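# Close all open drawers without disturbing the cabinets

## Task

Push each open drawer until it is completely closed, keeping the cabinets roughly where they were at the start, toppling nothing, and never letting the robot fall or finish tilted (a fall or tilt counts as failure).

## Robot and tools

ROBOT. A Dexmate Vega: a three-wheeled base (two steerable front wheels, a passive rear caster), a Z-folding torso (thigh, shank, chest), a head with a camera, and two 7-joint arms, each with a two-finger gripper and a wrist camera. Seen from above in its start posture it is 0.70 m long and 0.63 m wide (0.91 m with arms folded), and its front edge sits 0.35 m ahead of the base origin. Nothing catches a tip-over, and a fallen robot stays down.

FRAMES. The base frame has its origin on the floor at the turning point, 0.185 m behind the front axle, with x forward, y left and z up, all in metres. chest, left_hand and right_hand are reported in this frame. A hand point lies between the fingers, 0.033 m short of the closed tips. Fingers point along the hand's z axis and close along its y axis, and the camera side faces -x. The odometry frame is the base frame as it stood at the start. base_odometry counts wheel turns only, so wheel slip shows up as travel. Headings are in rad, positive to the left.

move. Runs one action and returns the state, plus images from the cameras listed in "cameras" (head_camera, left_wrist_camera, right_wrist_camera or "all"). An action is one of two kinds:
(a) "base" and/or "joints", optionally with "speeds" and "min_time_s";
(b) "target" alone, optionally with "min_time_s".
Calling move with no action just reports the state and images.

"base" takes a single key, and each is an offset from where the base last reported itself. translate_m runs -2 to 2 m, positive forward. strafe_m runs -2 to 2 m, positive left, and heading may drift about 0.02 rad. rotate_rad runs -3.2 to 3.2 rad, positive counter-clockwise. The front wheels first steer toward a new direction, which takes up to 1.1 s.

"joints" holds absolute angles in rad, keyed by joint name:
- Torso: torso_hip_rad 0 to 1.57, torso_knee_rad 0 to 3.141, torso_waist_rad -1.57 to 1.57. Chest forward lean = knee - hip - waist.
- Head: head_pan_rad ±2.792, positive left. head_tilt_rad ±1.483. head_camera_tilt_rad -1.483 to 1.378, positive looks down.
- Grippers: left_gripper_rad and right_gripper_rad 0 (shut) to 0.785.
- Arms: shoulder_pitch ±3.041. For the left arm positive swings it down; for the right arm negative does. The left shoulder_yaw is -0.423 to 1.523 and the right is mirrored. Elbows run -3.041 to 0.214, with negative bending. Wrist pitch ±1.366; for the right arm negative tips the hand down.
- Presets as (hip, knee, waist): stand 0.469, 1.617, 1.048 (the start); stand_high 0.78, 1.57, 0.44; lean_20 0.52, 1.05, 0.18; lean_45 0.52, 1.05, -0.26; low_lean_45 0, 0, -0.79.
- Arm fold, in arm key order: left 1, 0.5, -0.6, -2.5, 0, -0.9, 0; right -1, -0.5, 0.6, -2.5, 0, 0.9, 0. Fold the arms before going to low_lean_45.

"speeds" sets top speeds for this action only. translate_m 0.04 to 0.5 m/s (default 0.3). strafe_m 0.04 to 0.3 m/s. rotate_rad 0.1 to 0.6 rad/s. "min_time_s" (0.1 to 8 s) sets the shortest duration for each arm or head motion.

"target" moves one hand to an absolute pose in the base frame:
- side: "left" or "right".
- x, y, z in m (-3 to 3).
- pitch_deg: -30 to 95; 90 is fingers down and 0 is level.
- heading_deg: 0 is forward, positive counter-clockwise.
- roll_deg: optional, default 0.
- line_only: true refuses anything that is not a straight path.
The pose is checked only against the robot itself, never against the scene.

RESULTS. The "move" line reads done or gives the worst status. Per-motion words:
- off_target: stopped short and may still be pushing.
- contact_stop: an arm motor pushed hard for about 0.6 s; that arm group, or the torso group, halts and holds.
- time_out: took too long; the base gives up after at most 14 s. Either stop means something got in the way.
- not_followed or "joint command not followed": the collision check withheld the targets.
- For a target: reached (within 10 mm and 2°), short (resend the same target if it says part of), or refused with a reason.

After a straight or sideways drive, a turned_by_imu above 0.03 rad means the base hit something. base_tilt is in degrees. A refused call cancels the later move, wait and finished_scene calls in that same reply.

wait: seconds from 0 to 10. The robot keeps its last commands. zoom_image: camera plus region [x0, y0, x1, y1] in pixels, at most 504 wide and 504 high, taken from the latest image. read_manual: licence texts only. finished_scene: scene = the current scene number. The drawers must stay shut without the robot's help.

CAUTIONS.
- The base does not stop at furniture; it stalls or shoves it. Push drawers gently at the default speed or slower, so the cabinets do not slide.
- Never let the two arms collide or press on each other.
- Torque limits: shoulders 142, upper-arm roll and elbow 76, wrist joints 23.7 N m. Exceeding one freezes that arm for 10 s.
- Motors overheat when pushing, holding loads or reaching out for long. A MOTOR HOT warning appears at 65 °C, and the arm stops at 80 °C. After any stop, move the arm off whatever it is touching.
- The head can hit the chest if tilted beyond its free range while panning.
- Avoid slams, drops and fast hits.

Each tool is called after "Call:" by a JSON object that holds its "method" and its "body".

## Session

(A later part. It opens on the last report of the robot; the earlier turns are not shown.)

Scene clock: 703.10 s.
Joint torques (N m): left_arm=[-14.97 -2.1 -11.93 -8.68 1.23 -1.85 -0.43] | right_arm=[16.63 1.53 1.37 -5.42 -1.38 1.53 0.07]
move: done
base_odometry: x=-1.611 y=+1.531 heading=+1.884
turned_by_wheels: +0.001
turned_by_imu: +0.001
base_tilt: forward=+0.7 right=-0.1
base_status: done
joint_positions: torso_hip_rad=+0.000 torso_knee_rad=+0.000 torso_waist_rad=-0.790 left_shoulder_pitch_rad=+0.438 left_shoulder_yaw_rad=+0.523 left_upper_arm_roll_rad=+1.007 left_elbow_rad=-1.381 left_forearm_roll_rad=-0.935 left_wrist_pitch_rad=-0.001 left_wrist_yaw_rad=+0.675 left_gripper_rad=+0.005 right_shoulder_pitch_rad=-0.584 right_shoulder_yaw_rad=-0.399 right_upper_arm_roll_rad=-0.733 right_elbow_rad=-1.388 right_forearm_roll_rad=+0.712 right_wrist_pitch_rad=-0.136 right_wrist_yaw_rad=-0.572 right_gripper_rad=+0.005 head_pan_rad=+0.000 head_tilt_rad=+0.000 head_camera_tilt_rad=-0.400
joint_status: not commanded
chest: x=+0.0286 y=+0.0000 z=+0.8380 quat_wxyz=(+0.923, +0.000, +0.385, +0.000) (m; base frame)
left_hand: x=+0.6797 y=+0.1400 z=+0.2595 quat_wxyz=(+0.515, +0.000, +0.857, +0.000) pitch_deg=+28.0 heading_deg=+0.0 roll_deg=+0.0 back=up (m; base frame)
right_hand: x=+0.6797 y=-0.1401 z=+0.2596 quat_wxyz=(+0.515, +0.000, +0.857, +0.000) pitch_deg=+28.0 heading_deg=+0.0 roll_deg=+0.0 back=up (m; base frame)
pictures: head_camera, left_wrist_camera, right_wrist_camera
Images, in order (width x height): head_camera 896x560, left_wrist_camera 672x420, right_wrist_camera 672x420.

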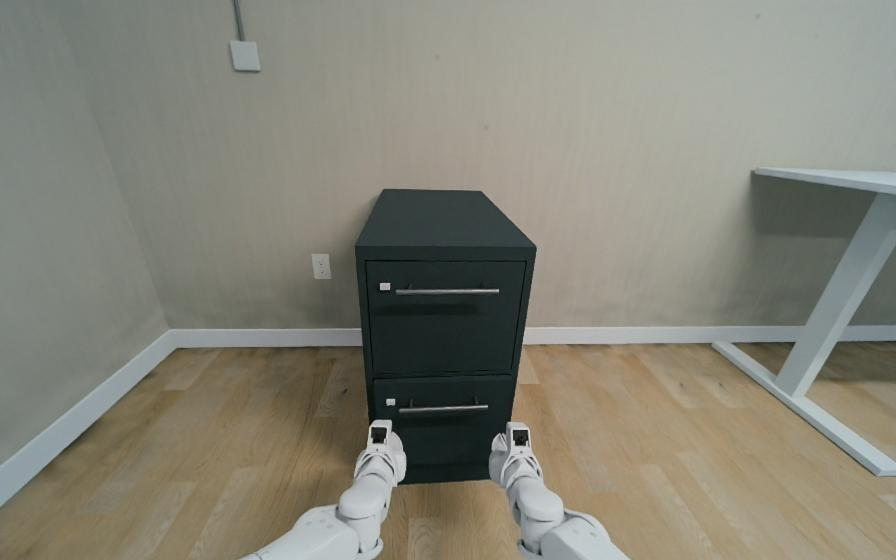

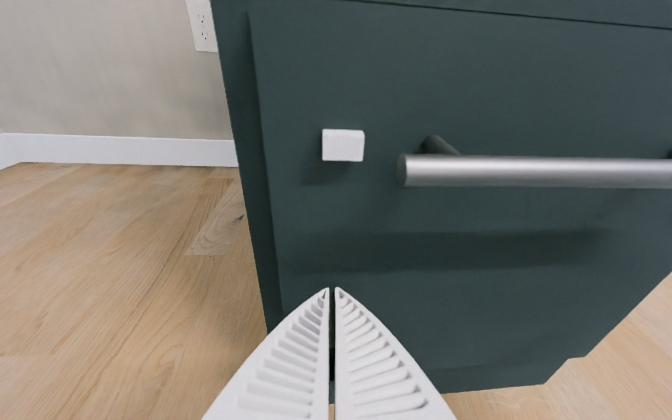

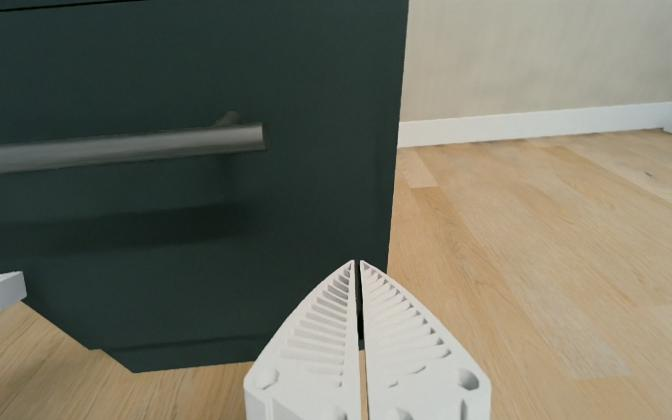

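Call:
{"method": "move", "body": {"base": {"translate_m": 0.02}, "speeds": {"translate_m": 0.05}, "cameras": ["all"]}}

Scene clock: 724.27 s.
Joint torques (N m): left_arm=[-13.61 -0.56 -12.19 -7.49 1.08 -2.04 -0.48] | right_arm=[15.91 1.55 1.61 -6.85 -1.35 1.5 0.1]
move: done
base_odometry: x=-1.617 y=+1.550 heading=+1.884
turned_by_wheels: +0.001
turned_by_imu: +0.001
base_tilt: forward=+0.6 right=-0.1
base_status: done
joint_positions: torso_hip_rad=+0.000 torso_knee_rad=+0.000 torso_waist_rad=-0.790 left_shoulder_pitch_rad=+0.438 left_shoulder_yaw_rad=+0.523 left_upper_arm_roll_rad=+1.007 left_elbow_rad=-1.381 left_forearm_roll_rad=-0.935 left_wrist_pitch_rad=-0.001 left_wrist_yaw_rad=+0.675 left_gripper_rad=+0.005 right_shoulder_pitch_rad=-0.584 right_shoulder_yaw_rad=-0.399 right_upper_arm_roll_rad=-0.733 right_elbow_rad=-1.388 right_forearm_roll_rad=+0.712 right_wrist_pitch_rad=-0.136 right_wrist_yaw_rad=-0.572 right_gripper_rad=+0.005 head_pan_rad=+0.000 head_tilt_rad=+0.000 head_camera_tilt_rad=-0.400
joint_status: not commanded
chest: x=+0.0286 y=+0.0000 z=+0.8380 quat_wxyz=(+0.923, +0.000, +0.385, +0.000) (m; base frame)
left_hand: x=+0.6797 y=+0.1400 z=+0.2595 quat_wxyz=(+0.515, +0.000, +0.857, +0.000) pitch_deg=+28.0 heading_deg=+0.0 roll_deg=+0.0 back=up (m; base frame)
right_hand: x=+0.6797 y=-0.1401 z=+0.2596 quat_wxyz=(+0.515, +0.000, +0.857, +0.000) pitch_deg=+28.0 heading_deg=+0.0 roll_deg=+0.0 back=up (m; base frame)
pictures: head_camera, left_wrist_camera, right_wrist_camera
Images, in order (width x height): head_camera 896x560, left_wrist_camera 672x420, right_wrist_camera 672x420.

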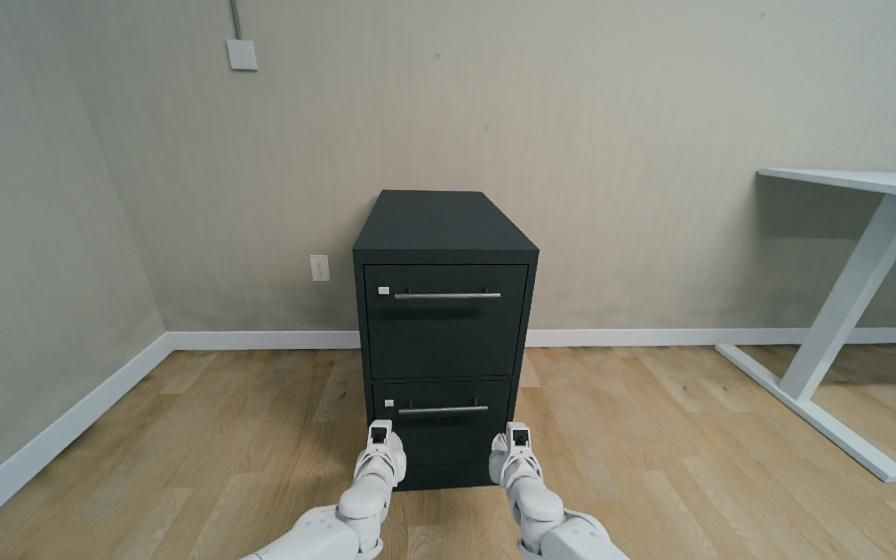

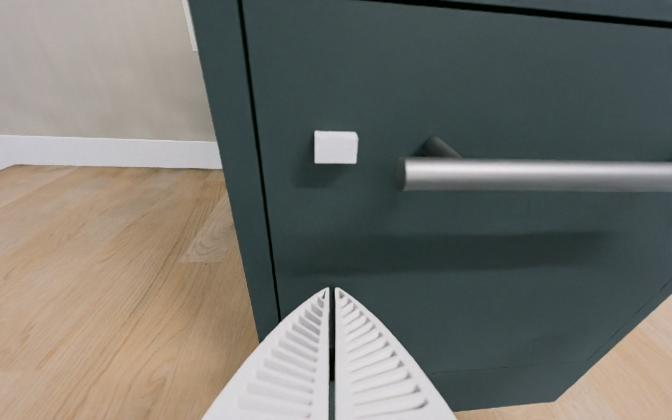

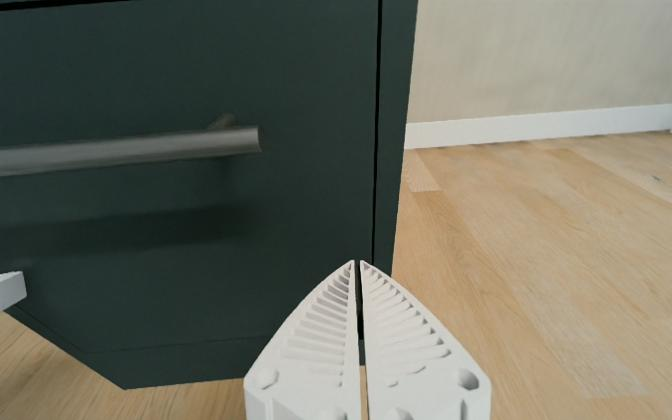

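Call:
{"method": "move", "body": {"base": {"translate_m": 0.015}, "speeds": {"translate_m": 0.05}, "cameras": ["all"]}}

Scene clock: 730.07 s.
Joint torques (N m): left_arm=[-25.72 1.1 -21.55 -5.54 1.76 -4.48 -0.64] | right_arm=[16.57 2.94 1.47 -5.83 -1.3 2.18 0.06]
move: done
base_odometry: x=-1.621 y=+1.564 heading=+1.885
turned_by_wheels: +0.001
turned_by_imu: +0.002
base_tilt: forward=+0.6 right=-0.1
base_status: done
joint_positions: torso_hip_rad=+0.000 torso_knee_rad=+0.000 torso_waist_rad=-0.790 left_shoulder_pitch_rad=+0.438 left_shoulder_yaw_rad=+0.523 left_upper_arm_roll_rad=+1.007 left_elbow_rad=-1.381 left_forearm_roll_rad=-0.936 left_wrist_pitch_rad=+0.000 left_wrist_yaw_rad=+0.675 left_gripper_rad=+0.005 right_shoulder_pitch_rad=-0.584 right_shoulder_yaw_rad=-0.399 right_upper_arm_roll_rad=-0.733 right_elbow_rad=-1.388 right_forearm_roll_rad=+0.712 right_wrist_pitch_rad=-0.136 right_wrist_yaw_rad=-0.572 right_gripper_rad=+0.005 head_pan_rad=+0.000 head_tilt_rad=+0.000 head_camera_tilt_rad=-0.400
joint_status: not commanded
chest: x=+0.0286 y=+0.0000 z=+0.8380 quat_wxyz=(+0.923, +0.000, +0.385, +0.000) (m; base frame)
left_hand: x=+0.6790 y=+0.1396 z=+0.2588 quat_wxyz=(+0.514, +0.000, +0.858, +0.000) pitch_deg=+28.1 heading_deg=+0.0 roll_deg=+0.0 back=up (m; base frame)
right_hand: x=+0.6797 y=-0.1401 z=+0.2596 quat_wxyz=(+0.515, +0.000, +0.857, +0.000) pitch_deg=+28.0 heading_deg=+0.0 roll_deg=+0.0 back=up (m; base frame)
pictures: head_camera, left_wrist_camera, right_wrist_camera
Images, in order (width x height): head_camera 896x560, left_wrist_camera 672x420, right_wrist_camera 672x420.

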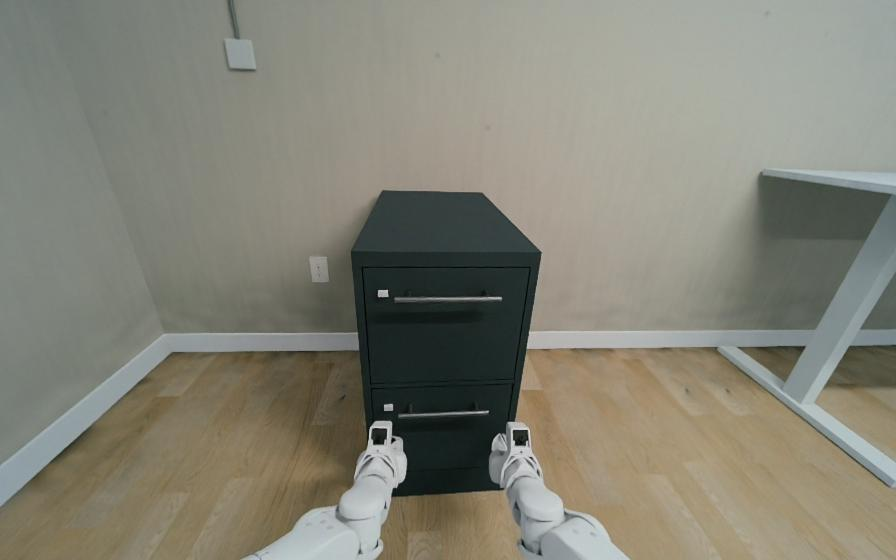

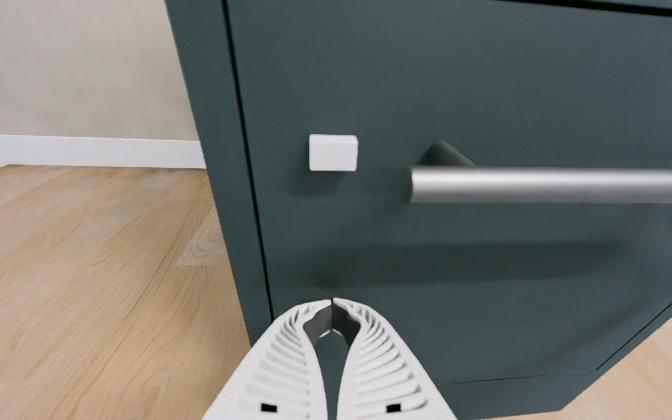

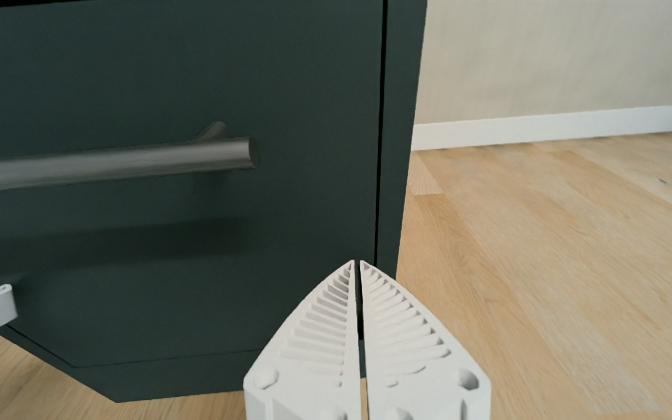

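Call:
{"method": "move", "body": {"base": {"translate_m": -0.3}}}

Call:
{"method": "move", "body": {"base": {"strafe_m": -0.35}, "joints": {"torso_hip_rad": 0.225, "torso_knee_rad": 0.81, "torso_waist_rad": 0.01, "head_camera_tilt_rad": -0.2}}}

Call:
{"method": "move", "body": {"base": {"translate_m": -2.0}, "speeds": {"translate_m": 0.4}}}

Call:
{"method": "move", "body": {"base": {"rotate_rad": 1.66}, "cameras": ["head_camera"]}}

Scene clock: 774.40 s.
Joint torques (N m): left_arm=[-15.84 4.03 -11.21 -9.29 0.4 -1.61 0.24] | right_arm=[16.86 0.79 1.62 -7.24 -1.28 1.88 0.24]
move: done
base_odometry: x=-1.527 y=+1.279 heading=+1.886
turned_by_wheels: +0.001
turned_by_imu: +0.002
base_tilt: forward=+0.7 right=-0.1
base_status: done
joint_positions: torso_hip_rad=+0.000 torso_knee_rad=+0.000 torso_waist_rad=-0.790 left_shoulder_pitch_rad=+0.438 left_shoulder_yaw_rad=+0.523 left_upper_arm_roll_rad=+1.007 left_elbow_rad=-1.381 left_forearm_roll_rad=-0.935 left_wrist_pitch_rad=-0.001 left_wrist_yaw_rad=+0.674 left_gripper_rad=+0.005 right_shoulder_pitch_rad=-0.584 right_shoulder_yaw_rad=-0.399 right_upper_arm_roll_rad=-0.733 right_elbow_rad=-1.388 right_forearm_roll_rad=+0.712 right_wrist_pitch_rad=-0.136 right_wrist_yaw_rad=-0.572 right_gripper_rad=+0.005 head_pan_rad=+0.000 head_tilt_rad=+0.000 head_camera_tilt_rad=-0.400
joint_status: not commanded
chest: x=+0.0286 y=+0.0000 z=+0.8380 quat_wxyz=(+0.923, +0.000, +0.385, +0.000) (m; base frame)
left_hand: x=+0.6797 y=+0.1399 z=+0.2596 quat_wxyz=(+0.515, +0.000, +0.857, +0.000) pitch_deg=+28.0 heading_deg=+0.0 roll_deg=+0.0 back=up (m; base frame)
right_hand: x=+0.6797 y=-0.1401 z=+0.2596 quat_wxyz=(+0.515, +0.000, +0.857, +0.000) pitch_deg=+28.0 heading_deg=+0.0 roll_deg=+0.0 back=up (m; base frame)
pictures: none

Scene clock: 778.70 s.
Joint torques (N m): left_arm=[-16.02 0.04 -10.98 -9.78 1.18 -1.83 -0.13] | right_arm=[19.26 1.38 2.98 -6.21 -1.3 1.9 0.17]
move: done
base_odometry: x=-1.195 y=+1.387 heading=+1.883
turned_by_wheels: -0.003
turned_by_imu: +0.001
base_tilt: forward=+0.7 right=-0.1
base_status: done
joint_positions: torso_hip_rad=+0.225 torso_knee_rad=+0.810 torso_waist_rad=+0.010 left_shoulder_pitch_rad=+0.438 left_shoulder_yaw_rad=+0.523 left_upper_arm_roll_rad=+1.007 left_elbow_rad=-1.381 left_forearm_roll_rad=-0.935 left_wrist_pitch_rad=-0.001 left_wrist_yaw_rad=+0.674 left_gripper_rad=+0.005 right_shoulder_pitch_rad=-0.584 right_shoulder_yaw_rad=-0.399 right_upper_arm_roll_rad=-0.733 right_elbow_rad=-1.388 right_forearm_roll_rad=+0.712 right_wrist_pitch_rad=-0.136 right_wrist_yaw_rad=-0.572 right_gripper_rad=+0.005 head_pan_rad=+0.000 head_tilt_rad=+0.000 head_camera_tilt_rad=-0.200
joint_status: all done
chest: x=+0.0400 y=+0.0000 z=+1.1833 quat_wxyz=(+0.959, +0.000, +0.284, +0.000) (m; base frame)
left_hand: x=+0.7994 y=+0.1399 z=+0.7569 quat_wxyz=(+0.604, +0.000, +0.797, +0.000) pitch_deg=+15.7 heading_deg=+0.0 roll_deg=+0.0 back=up (m; base frame)
right_hand: x=+0.7994 y=-0.1401 z=+0.7569 quat_wxyz=(+0.604, +0.000, +0.797, +0.000) pitch_deg=+15.7 heading_deg=+0.0 roll_deg=+0.0 back=up (m; base frame)
pictures: none

Scene clock: 786.20 s.
Joint torques (N m): left_arm=[-16.4 0.48 -12.52 -8.7 1.09 -2.04 -0.1] | right_arm=[20.04 1.13 2.87 -7.33 -1.33 2.69 0.02]
move: done
base_odometry: x=-0.570 y=-0.512 heading=+1.884
turned_by_wheels: +0.001
turned_by_imu: +0.003
base_tilt: forward=+0.7 right=+0.0
base_status: done
joint_positions: torso_hip_rad=+0.225 torso_knee_rad=+0.810 torso_waist_rad=+0.010 left_shoulder_pitch_rad=+0.438 left_shoulder_yaw_rad=+0.523 left_upper_arm_roll_rad=+1.007 left_elbow_rad=-1.381 left_forearm_roll_rad=-0.935 left_wrist_pitch_rad=-0.001 left_wrist_yaw_rad=+0.674 left_gripper_rad=+0.005 right_shoulder_pitch_rad=-0.584 right_shoulder_yaw_rad=-0.399 right_upper_arm_roll_rad=-0.733 right_elbow_rad=-1.388 right_forearm_roll_rad=+0.712 right_wrist_pitch_rad=-0.136 right_wrist_yaw_rad=-0.572 right_gripper_rad=+0.005 head_pan_rad=+0.000 head_tilt_rad=+0.000 head_camera_tilt_rad=-0.200
joint_status: not commanded
chest: x=+0.0399 y=+0.0000 z=+1.1833 quat_wxyz=(+0.959, +0.000, +0.284, +0.000) (m; base frame)
left_hand: x=+0.7994 y=+0.1399 z=+0.7570 quat_wxyz=(+0.604, +0.000, +0.797, +0.000) pitch_deg=+15.7 heading_deg=+0.0 roll_deg=+0.0 back=up (m; base frame)
right_hand: x=+0.7994 y=-0.1401 z=+0.7570 quat_wxyz=(+0.604, +0.000, +0.797, +0.000) pitch_deg=+15.7 heading_deg=+0.0 roll_deg=+0.0 back=up (m; base frame)
pictures: none

Scene clock: 790.63 s.
Joint torques (N m): left_arm=[-15.77 0.45 -10.49 -8.72 0.97 -2.48 0.4] | right_arm=[18.87 1.3 2.7 -5.77 -1.34 1.92 0.04]
move: done
base_odometry: x=-0.569 y=-0.512 heading=-2.737
turned_by_wheels: +1.662
turned_by_imu: +1.630
base_tilt: forward=+0.7 right=+0.0
base_status: done
joint_positions: torso_hip_rad=+0.225 torso_knee_rad=+0.810 torso_waist_rad=+0.010 left_shoulder_pitch_rad=+0.438 left_shoulder_yaw_rad=+0.523 left_upper_arm_roll_rad=+1.007 left_elbow_rad=-1.381 left_forearm_roll_rad=-0.935 left_wrist_pitch_rad=-0.001 left_wrist_yaw_rad=+0.674 left_gripper_rad=+0.005 right_shoulder_pitch_rad=-0.584 right_shoulder_yaw_rad=-0.399 right_upper_arm_roll_rad=-0.733 right_elbow_rad=-1.388 right_forearm_roll_rad=+0.712 right_wrist_pitch_rad=-0.136 right_wrist_yaw_rad=-0.572 right_gripper_rad=+0.005 head_pan_rad=+0.000 head_tilt_rad=+0.000 head_camera_tilt_rad=-0.200
joint_status: not commanded
chest: x=+0.0398 y=+0.0000 z=+1.1833 quat_wxyz=(+0.959, +0.000, +0.284, +0.000) (m; base frame)
left_hand: x=+0.7993 y=+0.1399 z=+0.7570 quat_wxyz=(+0.604, +0.000, +0.797, +0.000) pitch_deg=+15.7 heading_deg=+0.0 roll_deg=+0.0 back=up (m; base frame)
right_hand: x=+0.7994 y=-0.1401 z=+0.7571 quat_wxyz=(+0.604, +0.000, +0.797, +0.000) pitch_deg=+15.7 heading_deg=+0.0 roll_deg=+0.0 back=up (m; base frame)
pictures: head_camera
Images, in order (width x height): head_camera 896x560.

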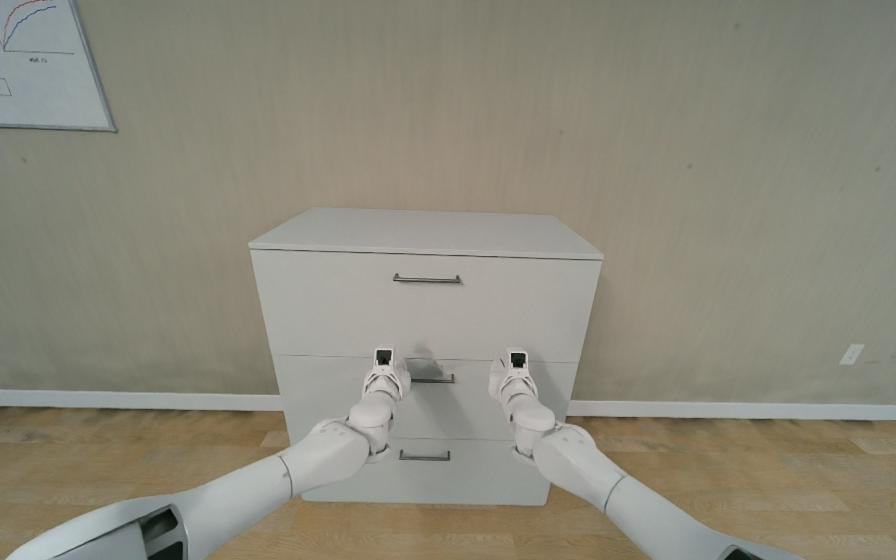

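Call:
{"method": "zoom_image", "body": {"camera": "head_camera", "region": [230, 190, 630, 520]}}

Call:
{"method": "move", "body": {"cameras": ["left_wrist_camera", "right_wrist_camera"]}}

Scaled by 1.260 from the camera's 896x560 image, which has a finer 960x600 frame.

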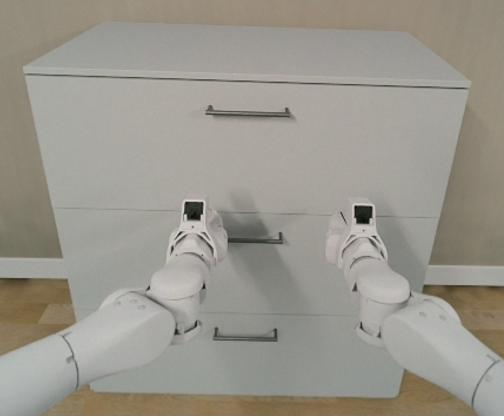

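Scene clock: 805.00 s.
Joint torques (N m): left_arm=[-18.1 -0.28 -12.46 -9 0.24 -3.2 0.79] | right_arm=[19.26 0.98 2.73 -6.76 -1.37 2 0.12]
Motor temperatures (°C): left_arm=[30 30 33 31 34 39 35] | right_arm=[32 28 30 32 34 36 35]
base_odometry: x=-0.569 y=-0.512 heading=-2.737
turned_by_wheels: +0.000
turned_by_imu: +0.000
base_tilt: forward=+0.6 right=-0.1
base_status: done
joint_positions: torso_hip_rad=+0.225 torso_knee_rad=+0.810 torso_waist_rad=+0.010 left_shoulder_pitch_rad=+0.438 left_shoulder_yaw_rad=+0.523 left_upper_arm_roll_rad=+1.007 left_elbow_rad=-1.381 left_forearm_roll_rad=-0.935 left_wrist_pitch_rad=-0.001 left_wrist_yaw_rad=+0.674 left_gripper_rad=+0.005 right_shoulder_pitch_rad=-0.584 right_shoulder_yaw_rad=-0.399 right_upper_arm_roll_rad=-0.733 right_elbow_rad=-1.388 right_forearm_roll_rad=+0.712 right_wrist_pitch_rad=-0.136 right_wrist_yaw_rad=-0.572 right_gripper_rad=+0.005 head_pan_rad=+0.000 head_tilt_rad=+0.000 head_camera_tilt_rad=-0.200
joint_status: not commanded
chest: x=+0.0398 y=+0.0000 z=+1.1833 quat_wxyz=(+0.959, +0.000, +0.284, +0.000) (m; base frame)
left_hand: x=+0.7993 y=+0.1399 z=+0.7570 quat_wxyz=(+0.604, +0.000, +0.797, +0.000) pitch_deg=+15.7 heading_deg=+0.0 roll_deg=+0.0 back=up (m; base frame)
right_hand: x=+0.7994 y=-0.1401 z=+0.7571 quat_wxyz=(+0.604, +0.000, +0.797, +0.000) pitch_deg=+15.7 heading_deg=+0.0 roll_deg=+0.0 back=up (m; base frame)
pictures: left_wrist_camera, right_wrist_camera
Images, in order (width x height): left_wrist_camera 672x420, right_wrist_camera 672x420.

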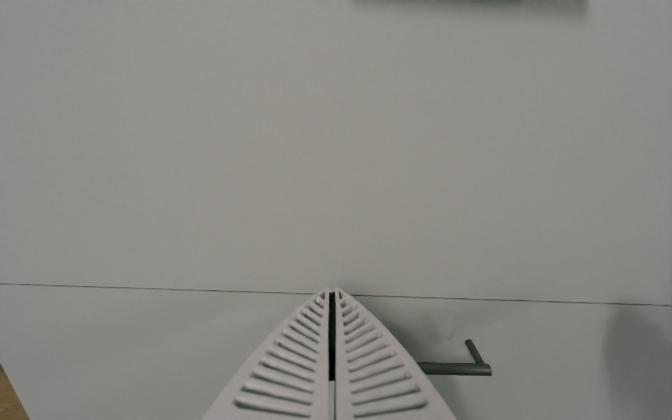

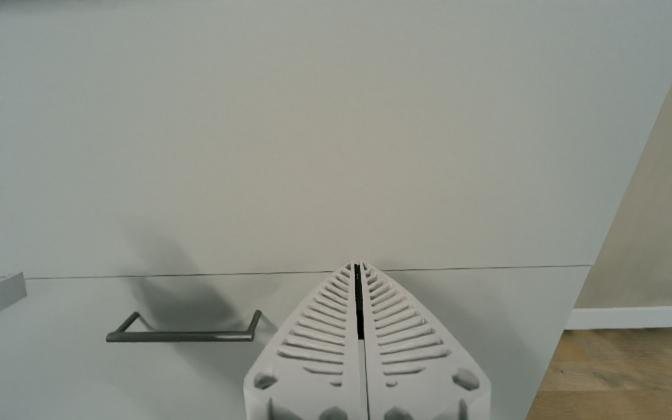

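Call:
{"method": "move", "body": {"joints": {"torso_hip_rad": 0.276, "torso_knee_rad": 0.986, "torso_waist_rad": 0.214}}}

Call:
{"method": "move", "body": {"base": {"translate_m": 0.06}, "speeds": {"translate_m": 0.05}, "cameras": ["all"]}}

Scene clock: 816.00 s.
Joint torques (N m): left_arm=[-19.92 1.28 -13.54 -7.6 0.5 -1.67 0.43] | right_arm=[19.34 1.04 3.15 -6.24 -1.42 2.31 0.1]
move: done
base_odometry: x=-0.569 y=-0.512 heading=-2.737
turned_by_wheels: +0.000
turned_by_imu: +0.001
base_tilt: forward=+0.7 right=+0.0
base_status: not commanded
joint_positions: torso_hip_rad=+0.276 torso_knee_rad=+0.986 torso_waist_rad=+0.214 left_shoulder_pitch_rad=+0.438 left_shoulder_yaw_rad=+0.523 left_upper_arm_roll_rad=+1.007 left_elbow_rad=-1.381 left_forearm_roll_rad=-0.935 left_wrist_pitch_rad=-0.001 left_wrist_yaw_rad=+0.674 left_gripper_rad=+0.005 right_shoulder_pitch_rad=-0.584 right_shoulder_yaw_rad=-0.399 right_upper_arm_roll_rad=-0.733 right_elbow_rad=-1.388 right_forearm_roll_rad=+0.712 right_wrist_pitch_rad=-0.136 right_wrist_yaw_rad=-0.572 right_gripper_rad=+0.005 head_pan_rad=+0.000 head_tilt_rad=+0.000 head_camera_tilt_rad=-0.200
joint_status: all done
chest: x=+0.0387 y=+0.0000 z=+1.2489 quat_wxyz=(+0.969, +0.000, +0.246, +0.000) (m; base frame)
left_hand: x=+0.8294 y=+0.1399 z=+0.8838 quat_wxyz=(+0.635, +0.000, +0.773, +0.000) pitch_deg=+11.2 heading_deg=+0.0 roll_deg=+0.0 back=up (m; base frame)
right_hand: x=+0.8294 y=-0.1401 z=+0.8839 quat_wxyz=(+0.635, +0.000, +0.773, +0.000) pitch_deg=+11.2 heading_deg=+0.0 roll_deg=+0.0 back=up (m; base frame)
pictures: none

Scene clock: 818.27 s.
Joint torques (N m): left_arm=[-35.38 -0.53 -26.13 -4.73 2.23 -5.41 -0.56] | right_arm=[32.66 -0.2 18.26 -6.78 -4.07 5.64 0.86]
move: done
base_odometry: x=-0.623 y=-0.535 heading=-2.737
turned_by_wheels: +0.000
turned_by_imu: +0.001
base_tilt: forward=+0.6 right=+0.0
base_status: done
joint_positions: torso_hip_rad=+0.277 torso_knee_rad=+0.985 torso_waist_rad=+0.214 left_shoulder_pitch_rad=+0.438 left_shoulder_yaw_rad=+0.523 left_upper_arm_roll_rad=+1.008 left_elbow_rad=-1.381 left_forearm_roll_rad=-0.936 left_wrist_pitch_rad=+0.000 left_wrist_yaw_rad=+0.675 left_gripper_rad=+0.005 right_shoulder_pitch_rad=-0.584 right_shoulder_yaw_rad=-0.399 right_upper_arm_roll_rad=-0.734 right_elbow_rad=-1.388 right_forearm_roll_rad=+0.713 right_wrist_pitch_rad=-0.137 right_wrist_yaw_rad=-0.572 right_gripper_rad=+0.005 head_pan_rad=+0.000 head_tilt_rad=+0.000 head_camera_tilt_rad=-0.200
joint_status: not commanded
chest: x=+0.0374 y=+0.0000 z=+1.2491 quat_wxyz=(+0.970, +0.000, +0.245, +0.000) (m; base frame)
left_hand: x=+0.8282 y=+0.1395 z=+0.8841 quat_wxyz=(+0.634, +0.001, +0.773, +0.000) pitch_deg=+11.2 heading_deg=+0.0 roll_deg=+0.0 back=up (m; base frame)
right_hand: x=+0.8281 y=-0.1395 z=+0.8838 quat_wxyz=(+0.634, -0.001, +0.773, +0.000) pitch_deg=+11.3 heading_deg=+0.0 roll_deg=+0.0 back=up (m; base frame)
pictures: head_camera, left_wrist_camera, right_wrist_camera
Images, in order (width x height): head_camera 896x560, left_wrist_camera 672x420, right_wrist_camera 672x420.

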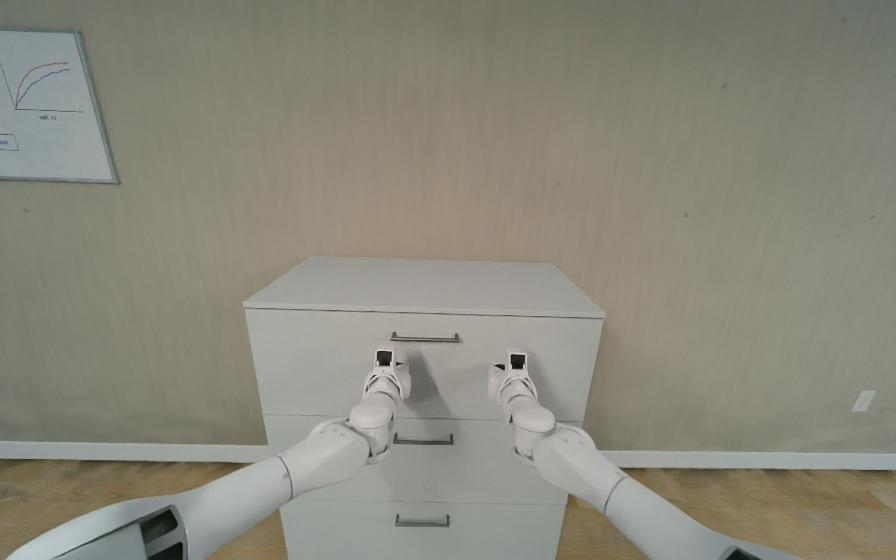

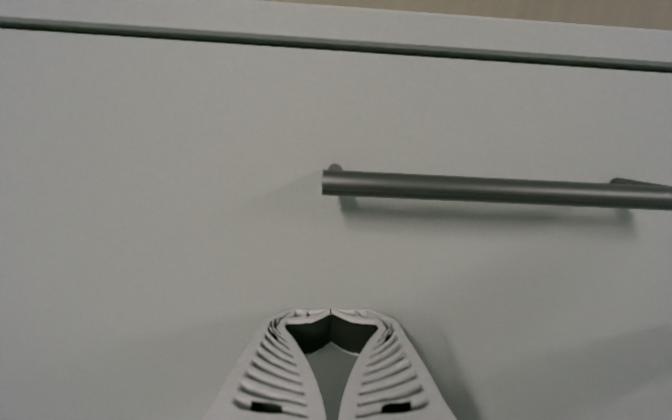

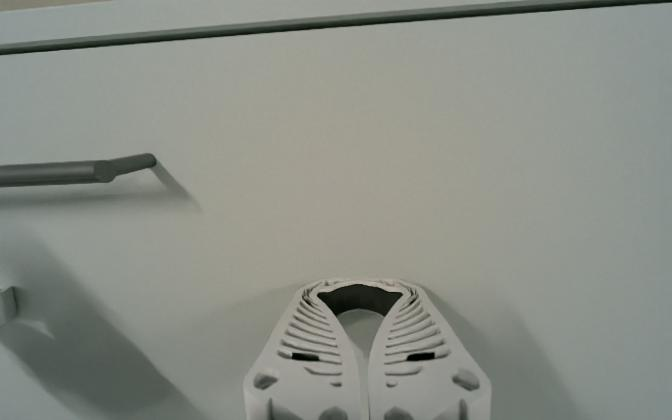

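Call:
{"method": "move", "body": {"base": {"translate_m": -0.5}}}

Call:
{"method": "move", "body": {"joints": {"torso_hip_rad": 0.0, "torso_knee_rad": 0.0, "torso_waist_rad": -0.79, "head_camera_tilt_rad": -0.3}}}

Call:
{"method": "move", "body": {"target": {"side": "right", "x": 0.68, "y": -0.12, "z": 0.26, "pitch_deg": 28, "heading_deg": 0}}}

Scene clock: 836.37 s.
Joint torques (N m): left_arm=[-21.54 1.69 -13.93 -7.91 0.53 -3.07 0.39] | right_arm=[21.02 0.14 10.61 -6.43 -1.39 2.34 0.02]
move: done
base_odometry: x=-0.164 y=-0.337 heading=-2.736
turned_by_wheels: +0.000
turned_by_imu: +0.002
base_tilt: forward=+0.7 right=-0.1
base_status: done
joint_positions: torso_hip_rad=+0.276 torso_knee_rad=+0.986 torso_waist_rad=+0.214 left_shoulder_pitch_rad=+0.438 left_shoulder_yaw_rad=+0.523 left_upper_arm_roll_rad=+1.007 left_elbow_rad=-1.381 left_forearm_roll_rad=-0.935 left_wrist_pitch_rad=-0.001 left_wrist_yaw_rad=+0.675 left_gripper_rad=+0.005 right_shoulder_pitch_rad=-0.584 right_shoulder_yaw_rad=-0.399 right_upper_arm_roll_rad=-0.734 right_elbow_rad=-1.388 right_forearm_roll_rad=+0.712 right_wrist_pitch_rad=-0.136 right_wrist_yaw_rad=-0.572 right_gripper_rad=+0.005 head_pan_rad=+0.000 head_tilt_rad=+0.000 head_camera_tilt_rad=-0.200
joint_status: not commanded
chest: x=+0.0386 y=+0.0000 z=+1.2490 quat_wxyz=(+0.969, +0.000, +0.246, +0.000) (m; base frame)
left_hand: x=+0.8293 y=+0.1399 z=+0.8840 quat_wxyz=(+0.635, +0.000, +0.773, +0.000) pitch_deg=+11.2 heading_deg=+0.0 roll_deg=+0.0 back=up (m; base frame)
right_hand: x=+0.8292 y=-0.1398 z=+0.8838 quat_wxyz=(+0.635, +0.000, +0.773, +0.000) pitch_deg=+11.2 heading_deg=+0.0 roll_deg=+0.0 back=up (m; base frame)
pictures: none

Scene clock: 841.37 s.
Joint torques (N m): left_arm=[-14.16 0.99 -11.69 -9.67 0.42 -2.51 -0.53] | right_arm=[17.17 -0.09 9.05 -6.93 -1.34 1.57 0.08]
move: done
base_odometry: x=-0.164 y=-0.337 heading=-2.736
turned_by_wheels: +0.000
turned_by_imu: +0.001
base_tilt: forward=+0.7 right=-0.1
base_status: not commanded
joint_positions: torso_hip_rad=+0.000 torso_knee_rad=+0.000 torso_waist_rad=-0.790 left_shoulder_pitch_rad=+0.438 left_shoulder_yaw_rad=+0.523 left_upper_arm_roll_rad=+1.007 left_elbow_rad=-1.381 left_forearm_roll_rad=-0.935 left_wrist_pitch_rad=-0.001 left_wrist_yaw_rad=+0.675 left_gripper_rad=+0.005 right_shoulder_pitch_rad=-0.584 right_shoulder_yaw_rad=-0.399 right_upper_arm_roll_rad=-0.734 right_elbow_rad=-1.388 right_forearm_roll_rad=+0.712 right_wrist_pitch_rad=-0.136 right_wrist_yaw_rad=-0.572 right_gripper_rad=+0.005 head_pan_rad=+0.000 head_tilt_rad=+0.000 head_camera_tilt_rad=-0.300
joint_status: all done
chest: x=+0.0286 y=+0.0000 z=+0.8380 quat_wxyz=(+0.923, +0.000, +0.385, +0.000) (m; base frame)
left_hand: x=+0.6797 y=+0.1399 z=+0.2596 quat_wxyz=(+0.515, +0.000, +0.857, +0.000) pitch_deg=+28.0 heading_deg=+0.0 roll_deg=+0.0 back=up (m; base frame)
right_hand: x=+0.6795 y=-0.1398 z=+0.2594 quat_wxyz=(+0.515, +0.000, +0.857, +0.000) pitch_deg=+28.1 heading_deg=+0.0 roll_deg=+0.0 back=up (m; base frame)
pictures: none

Scene clock: 842.63 s.
Joint torques (N m): left_arm=[-15.31 0.49 -10.93 -8.93 1.21 -1.91 -0.46] | right_arm=[17.24 2.72 -0.18 -5 -1.43 2.13 -0.33]
move: done
base_odometry: x=-0.164 y=-0.337 heading=-2.736
turned_by_wheels: +0.000
turned_by_imu: +0.000
base_tilt: forward=+0.7 right=-0.1
base_status: not commanded
joint_positions: torso_hip_rad=+0.000 torso_knee_rad=+0.000 torso_waist_rad=-0.790 left_shoulder_pitch_rad=+0.438 left_shoulder_yaw_rad=+0.523 left_upper_arm_roll_rad=+1.007 left_elbow_rad=-1.381 left_forearm_roll_rad=-0.935 left_wrist_pitch_rad=-0.001 left_wrist_yaw_rad=+0.675 left_gripper_rad=+0.005 right_shoulder_pitch_rad=-0.572 right_shoulder_yaw_rad=-0.363 right_upper_arm_roll_rad=-0.750 right_elbow_rad=-1.369 right_forearm_roll_rad=+0.699 right_wrist_pitch_rad=-0.136 right_wrist_yaw_rad=-0.593 right_gripper_rad=+0.005 head_pan_rad=+0.000 head_tilt_rad=+0.000 head_camera_tilt_rad=-0.300
joint_status: not commanded
chest: x=+0.0286 y=+0.0000 z=+0.8380 quat_wxyz=(+0.923, +0.000, +0.385, +0.000) (m; base frame)
left_hand: x=+0.6797 y=+0.1399 z=+0.2596 quat_wxyz=(+0.515, +0.000, +0.857, +0.000) pitch_deg=+28.0 heading_deg=+0.0 roll_deg=+0.0 back=up (m; base frame)
right_hand: x=+0.6797 y=-0.1230 z=+0.2596 quat_wxyz=(+0.515, +0.000, +0.857, +0.000) pitch_deg=+28.0 heading_deg=+0.0 roll_deg=+0.0 back=up (m; base frame)
right_hand_status: reached (straight line, planned for 0.4 s): 3 mm and 0.0 deg off.
pictures: none

Call:
{"method": "move", "body": {"joints": {"torso_hip_rad": 0.469, "torso_knee_rad": 1.617, "torso_waist_rad": 1.048}}}

Call:
{"method": "move", "body": {"joints": {"left_shoulder_pitch_rad": 2.21, "left_shoulder_yaw_rad": 0.0, "left_upper_arm_roll_rad": 0.0, "left_elbow_rad": -1.1, "left_forearm_roll_rad": 0.0, "left_wrist_pitch_rad": -0.5, "left_wrist_yaw_rad": 0.0, "right_shoulder_pitch_rad": -2.21, "right_shoulder_yaw_rad": 0.0, "right_upper_arm_roll_rad": 0.0, "right_elbow_rad": -1.1, "right_forearm_roll_rad": 0.0, "right_wrist_pitch_rad": 0.5, "right_wrist_yaw_rad": 0.0, "head_tilt_rad": -0.1, "head_camera_tilt_rad": 0.3}, "cameras": ["head_camera"]}}

Scene clock: 886.50 s.
Joint torques (N m): left_arm=[-20.32 -0.06 -15.65 -8.41 0.8 -2.01 -0.02] | right_arm=[24.22 2.4 4.19 -4.82 -1.42 1.62 -0.03]
move: done
base_odometry: x=-0.164 y=-0.337 heading=-2.736
turned_by_wheels: +0.000
turned_by_imu: +0.002
base_tilt: forward=+0.7 right=-0.1
base_status: not commanded
joint_positions: torso_hip_rad=+0.469 torso_knee_rad=+1.617 torso_waist_rad=+1.048 left_shoulder_pitch_rad=+0.438 left_shoulder_yaw_rad=+0.523 left_upper_arm_roll_rad=+1.007 left_elbow_rad=-1.381 left_forearm_roll_rad=-0.935 left_wrist_pitch_rad=-0.001 left_wrist_yaw_rad=+0.675 left_gripper_rad=+0.005 right_shoulder_pitch_rad=-0.570 right_shoulder_yaw_rad=-0.357 right_upper_arm_roll_rad=-0.753 right_elbow_rad=-1.366 right_forearm_roll_rad=+0.696 right_wrist_pitch_rad=-0.136 right_wrist_yaw_rad=-0.596 right_gripper_rad=+0.005 head_pan_rad=+0.000 head_tilt_rad=+0.000 head_camera_tilt_rad=-0.300
joint_status: all done
chest: x=-0.0109 y=+0.0000 z=+1.4154 quat_wxyz=(+0.999, +0.000, +0.050, +0.000) (m; base frame)
left_hand: x=+0.8594 y=+0.1399 z=+1.3836 quat_wxyz=(+0.774, +0.000, +0.633, +0.000) pitch_deg=-11.5 heading_deg=+0.0 roll_deg=+0.0 back=up (m; base frame)
right_hand: x=+0.8594 y=-0.1201 z=+1.3837 quat_wxyz=(+0.774, +0.000, +0.633, +0.000) pitch_deg=-11.5 heading_deg=+0.0 roll_deg=+0.0 back=up (m; base frame)
pictures: none

Scene clock: 893.93 s.
Joint torques (N m): left_arm=[8.76 -0.47 -1.74 -3.68 0.48 -1.63 -0.15] | right_arm=[-8.38 0.9 3.36 -1.47 -0.53 2.01 0.2]
move: done
base_odometry: x=-0.164 y=-0.337 heading=-2.736
turned_by_wheels: +0.000
turned_by_imu: +0.001
base_tilt: forward=+0.6 right=-0.1
base_status: not commanded
joint_positions: torso_hip_rad=+0.469 torso_knee_rad=+1.617 torso_waist_rad=+1.048 left_shoulder_pitch_rad=+2.204 left_shoulder_yaw_rad=+0.002 left_upper_arm_roll_rad=+0.004 left_elbow_rad=-1.101 left_forearm_roll_rad=-0.003 left_wrist_pitch_rad=-0.498 left_wrist_yaw_rad=+0.003 left_gripper_rad=+0.005 right_shoulder_pitch_rad=-2.207 right_shoulder_yaw_rad=-0.001 right_upper_arm_roll_rad=-0.002 right_elbow_rad=-1.101 right_forearm_roll_rad=+0.001 right_wrist_pitch_rad=+0.498 right_wrist_yaw_rad=-0.001 right_gripper_rad=+0.005 head_pan_rad=+0.000 head_tilt_rad=-0.100 head_camera_tilt_rad=+0.300
joint_status: all done
chest: x=-0.0110 y=+0.0000 z=+1.4155 quat_wxyz=(+0.999, +0.000, +0.050, +0.000) (m; base frame)
left_hand: x=+0.1724 y=+0.2291 z=+0.6246 quat_wxyz=(+0.419, -0.001, +0.908, +0.000) pitch_deg=+40.4 heading_deg=+0.0 roll_deg=+0.0 back=up (m; base frame)
right_hand: x=+0.1700 y=-0.2293 z=+0.6241 quat_wxyz=(+0.418, +0.000, +0.908, +0.000) pitch_deg=+40.6 heading_deg=+0.0 roll_deg=+0.0 back=up (m; base frame)
pictures: head_camera
Images, in order (width x height): head_camera 896x560.

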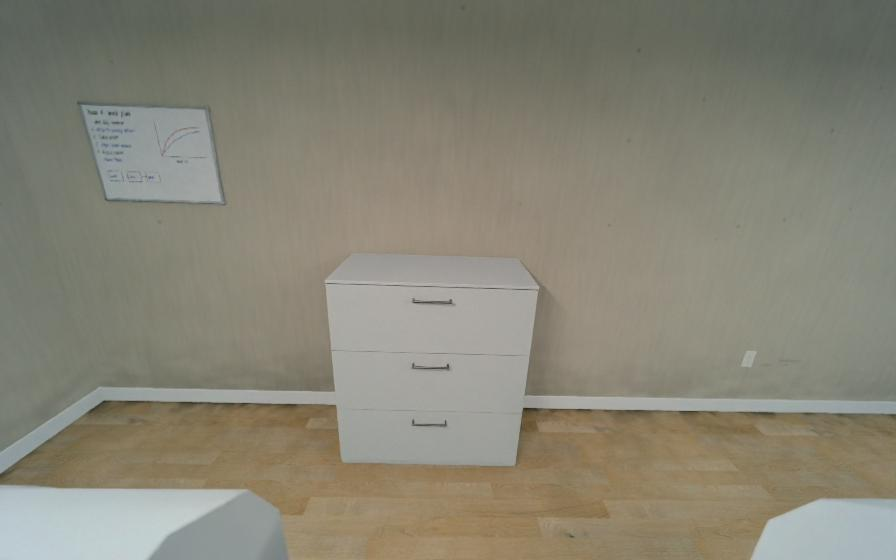

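Call:
{"method": "zoom_image", "body": {"camera": "head_camera", "region": [310, 240, 560, 480]}}

Call:
{"method": "move", "body": {"base": {"translate_m": 0.5}, "cameras": ["head_camera"]}}

Scaled by 2.016 from the camera's 896x560 image, which has a finer 960x600 frame.

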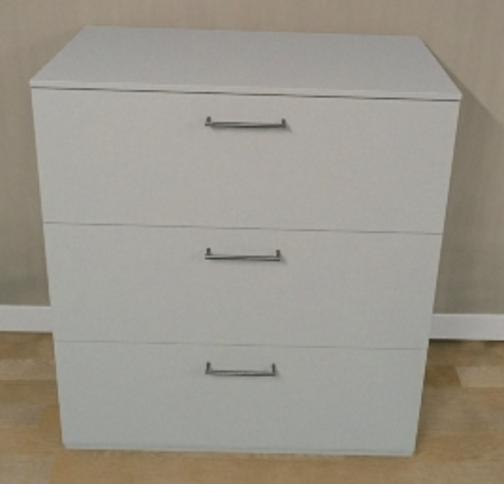

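Scene clock: 913.83 s.
Joint torques (N m): left_arm=[7.97 -0.94 -2.77 -4.3 -0.17 -2.67 0.04] | right_arm=[-8.59 1.71 3.29 -1.93 -0.42 1.72 0.32]
move: done
base_odometry: x=-0.623 y=-0.535 heading=-2.736
turned_by_wheels: +0.000
turned_by_imu: +0.001
base_tilt: forward=+0.7 right=-0.1
base_status: done
joint_positions: torso_hip_rad=+0.469 torso_knee_rad=+1.617 torso_waist_rad=+1.048 left_shoulder_pitch_rad=+2.210 left_shoulder_yaw_rad=+0.000 left_upper_arm_roll_rad=+0.000 left_elbow_rad=-1.100 left_forearm_roll_rad=+0.000 left_wrist_pitch_rad=-0.500 left_wrist_yaw_rad=+0.000 left_gripper_rad=+0.005 right_shoulder_pitch_rad=-2.210 right_shoulder_yaw_rad=+0.000 right_upper_arm_roll_rad=+0.000 right_elbow_rad=-1.100 right_forearm_roll_rad=+0.000 right_wrist_pitch_rad=+0.500 right_wrist_yaw_rad=+0.000 right_gripper_rad=+0.005 head_pan_rad=+0.000 head_tilt_rad=-0.100 head_camera_tilt_rad=+0.300
joint_status: not commanded
chest: x=-0.0111 y=+0.0000 z=+1.4155 quat_wxyz=(+0.999, +0.000, +0.050, +0.000) (m; base frame)
left_hand: x=+0.1677 y=+0.2292 z=+0.6237 quat_wxyz=(+0.417, +0.000, +0.909, +0.000) pitch_deg=+40.7 heading_deg=+0.0 roll_deg=+0.0 back=up (m; base frame)
right_hand: x=+0.1679 y=-0.2293 z=+0.6238 quat_wxyz=(+0.417, +0.000, +0.909, +0.000) pitch_deg=+40.7 heading_deg=+0.0 roll_deg=+0.0 back=up (m; base frame)
pictures: head_camera
Images, in order (width x height): head_camera 896x560.

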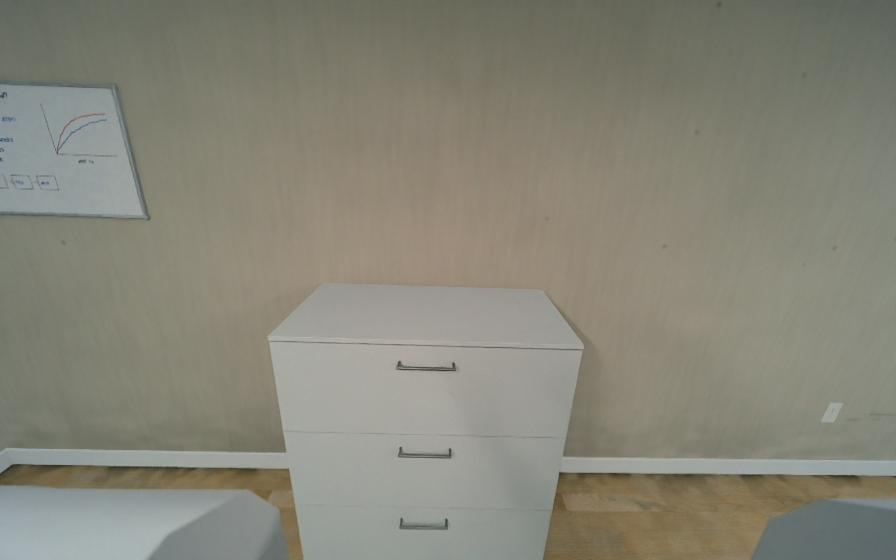

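Call:
{"method": "move", "body": {"base": {"translate_m": -0.8}, "joints": {"torso_hip_rad": 0.0, "torso_knee_rad": 0.0, "torso_waist_rad": -0.79, "left_shoulder_pitch_rad": 0.572, "left_shoulder_yaw_rad": 0.36, "left_upper_arm_roll_rad": 0.752, "left_elbow_rad": -1.368, "left_forearm_roll_rad": -0.698, "left_wrist_pitch_rad": 0.136, "left_wrist_yaw_rad": 0.595, "right_shoulder_pitch_rad": -0.572, "right_shoulder_yaw_rad": -0.36, "right_upper_arm_roll_rad": -0.752, "right_elbow_rad": -1.368, "right_forearm_roll_rad": 0.698, "right_wrist_pitch_rad": -0.136, "right_wrist_yaw_rad": -0.595, "head_tilt_rad": 0.0, "head_camera_tilt_rad": -0.3}, "cameras": ["head_camera"]}}

Scene clock: 985.63 s.
Joint torques (N m): left_arm=[-14.77 0.16 -3.82 -12.06 0.54 -1.43 0.69] | right_arm=[16.34 -0.35 0.25 -10.66 -0.5 1.38 -0.2]
move: done
base_odometry: x=+0.111 y=-0.217 heading=-2.735
turned_by_wheels: +0.001
turned_by_imu: +0.002
base_tilt: forward=+0.6 right=+0.0
base_status: done
joint_positions: torso_hip_rad=+0.000 torso_knee_rad=+0.000 torso_waist_rad=-0.790 left_shoulder_pitch_rad=+0.573 left_shoulder_yaw_rad=+0.360 left_upper_arm_roll_rad=+0.752 left_elbow_rad=-1.368 left_forearm_roll_rad=-0.698 left_wrist_pitch_rad=+0.136 left_wrist_yaw_rad=+0.595 left_gripper_rad=+0.005 right_shoulder_pitch_rad=-0.573 right_shoulder_yaw_rad=-0.360 right_upper_arm_roll_rad=-0.751 right_elbow_rad=-1.367 right_forearm_roll_rad=+0.698 right_wrist_pitch_rad=-0.136 right_wrist_yaw_rad=-0.595 right_gripper_rad=+0.005 head_pan_rad=+0.000 head_tilt_rad=+0.000 head_camera_tilt_rad=-0.300
joint_status: all done
chest: x=+0.0286 y=+0.0000 z=+0.8380 quat_wxyz=(+0.923, +0.000, +0.385, +0.000) (m; base frame)
left_hand: x=+0.6784 y=+0.1214 z=+0.2584 quat_wxyz=(+0.514, +0.000, +0.858, +0.000) pitch_deg=+28.1 heading_deg=+0.0 roll_deg=+0.0 back=up (m; base frame)
right_hand: x=+0.6785 y=-0.1217 z=+0.2583 quat_wxyz=(+0.514, +0.000, +0.858, +0.000) pitch_deg=+28.2 heading_deg=+0.0 roll_deg=+0.0 back=up (m; base frame)
pictures: head_camera
Images, in order (width x height): head_camera 896x560.

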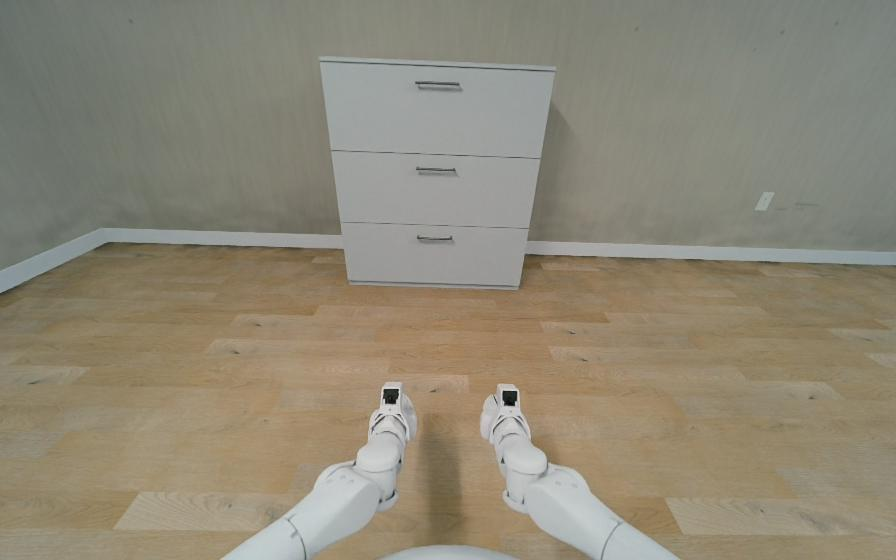

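Call:
{"method": "finished_scene", "body": {"scene": 1}}

The scene is finished: the task was done.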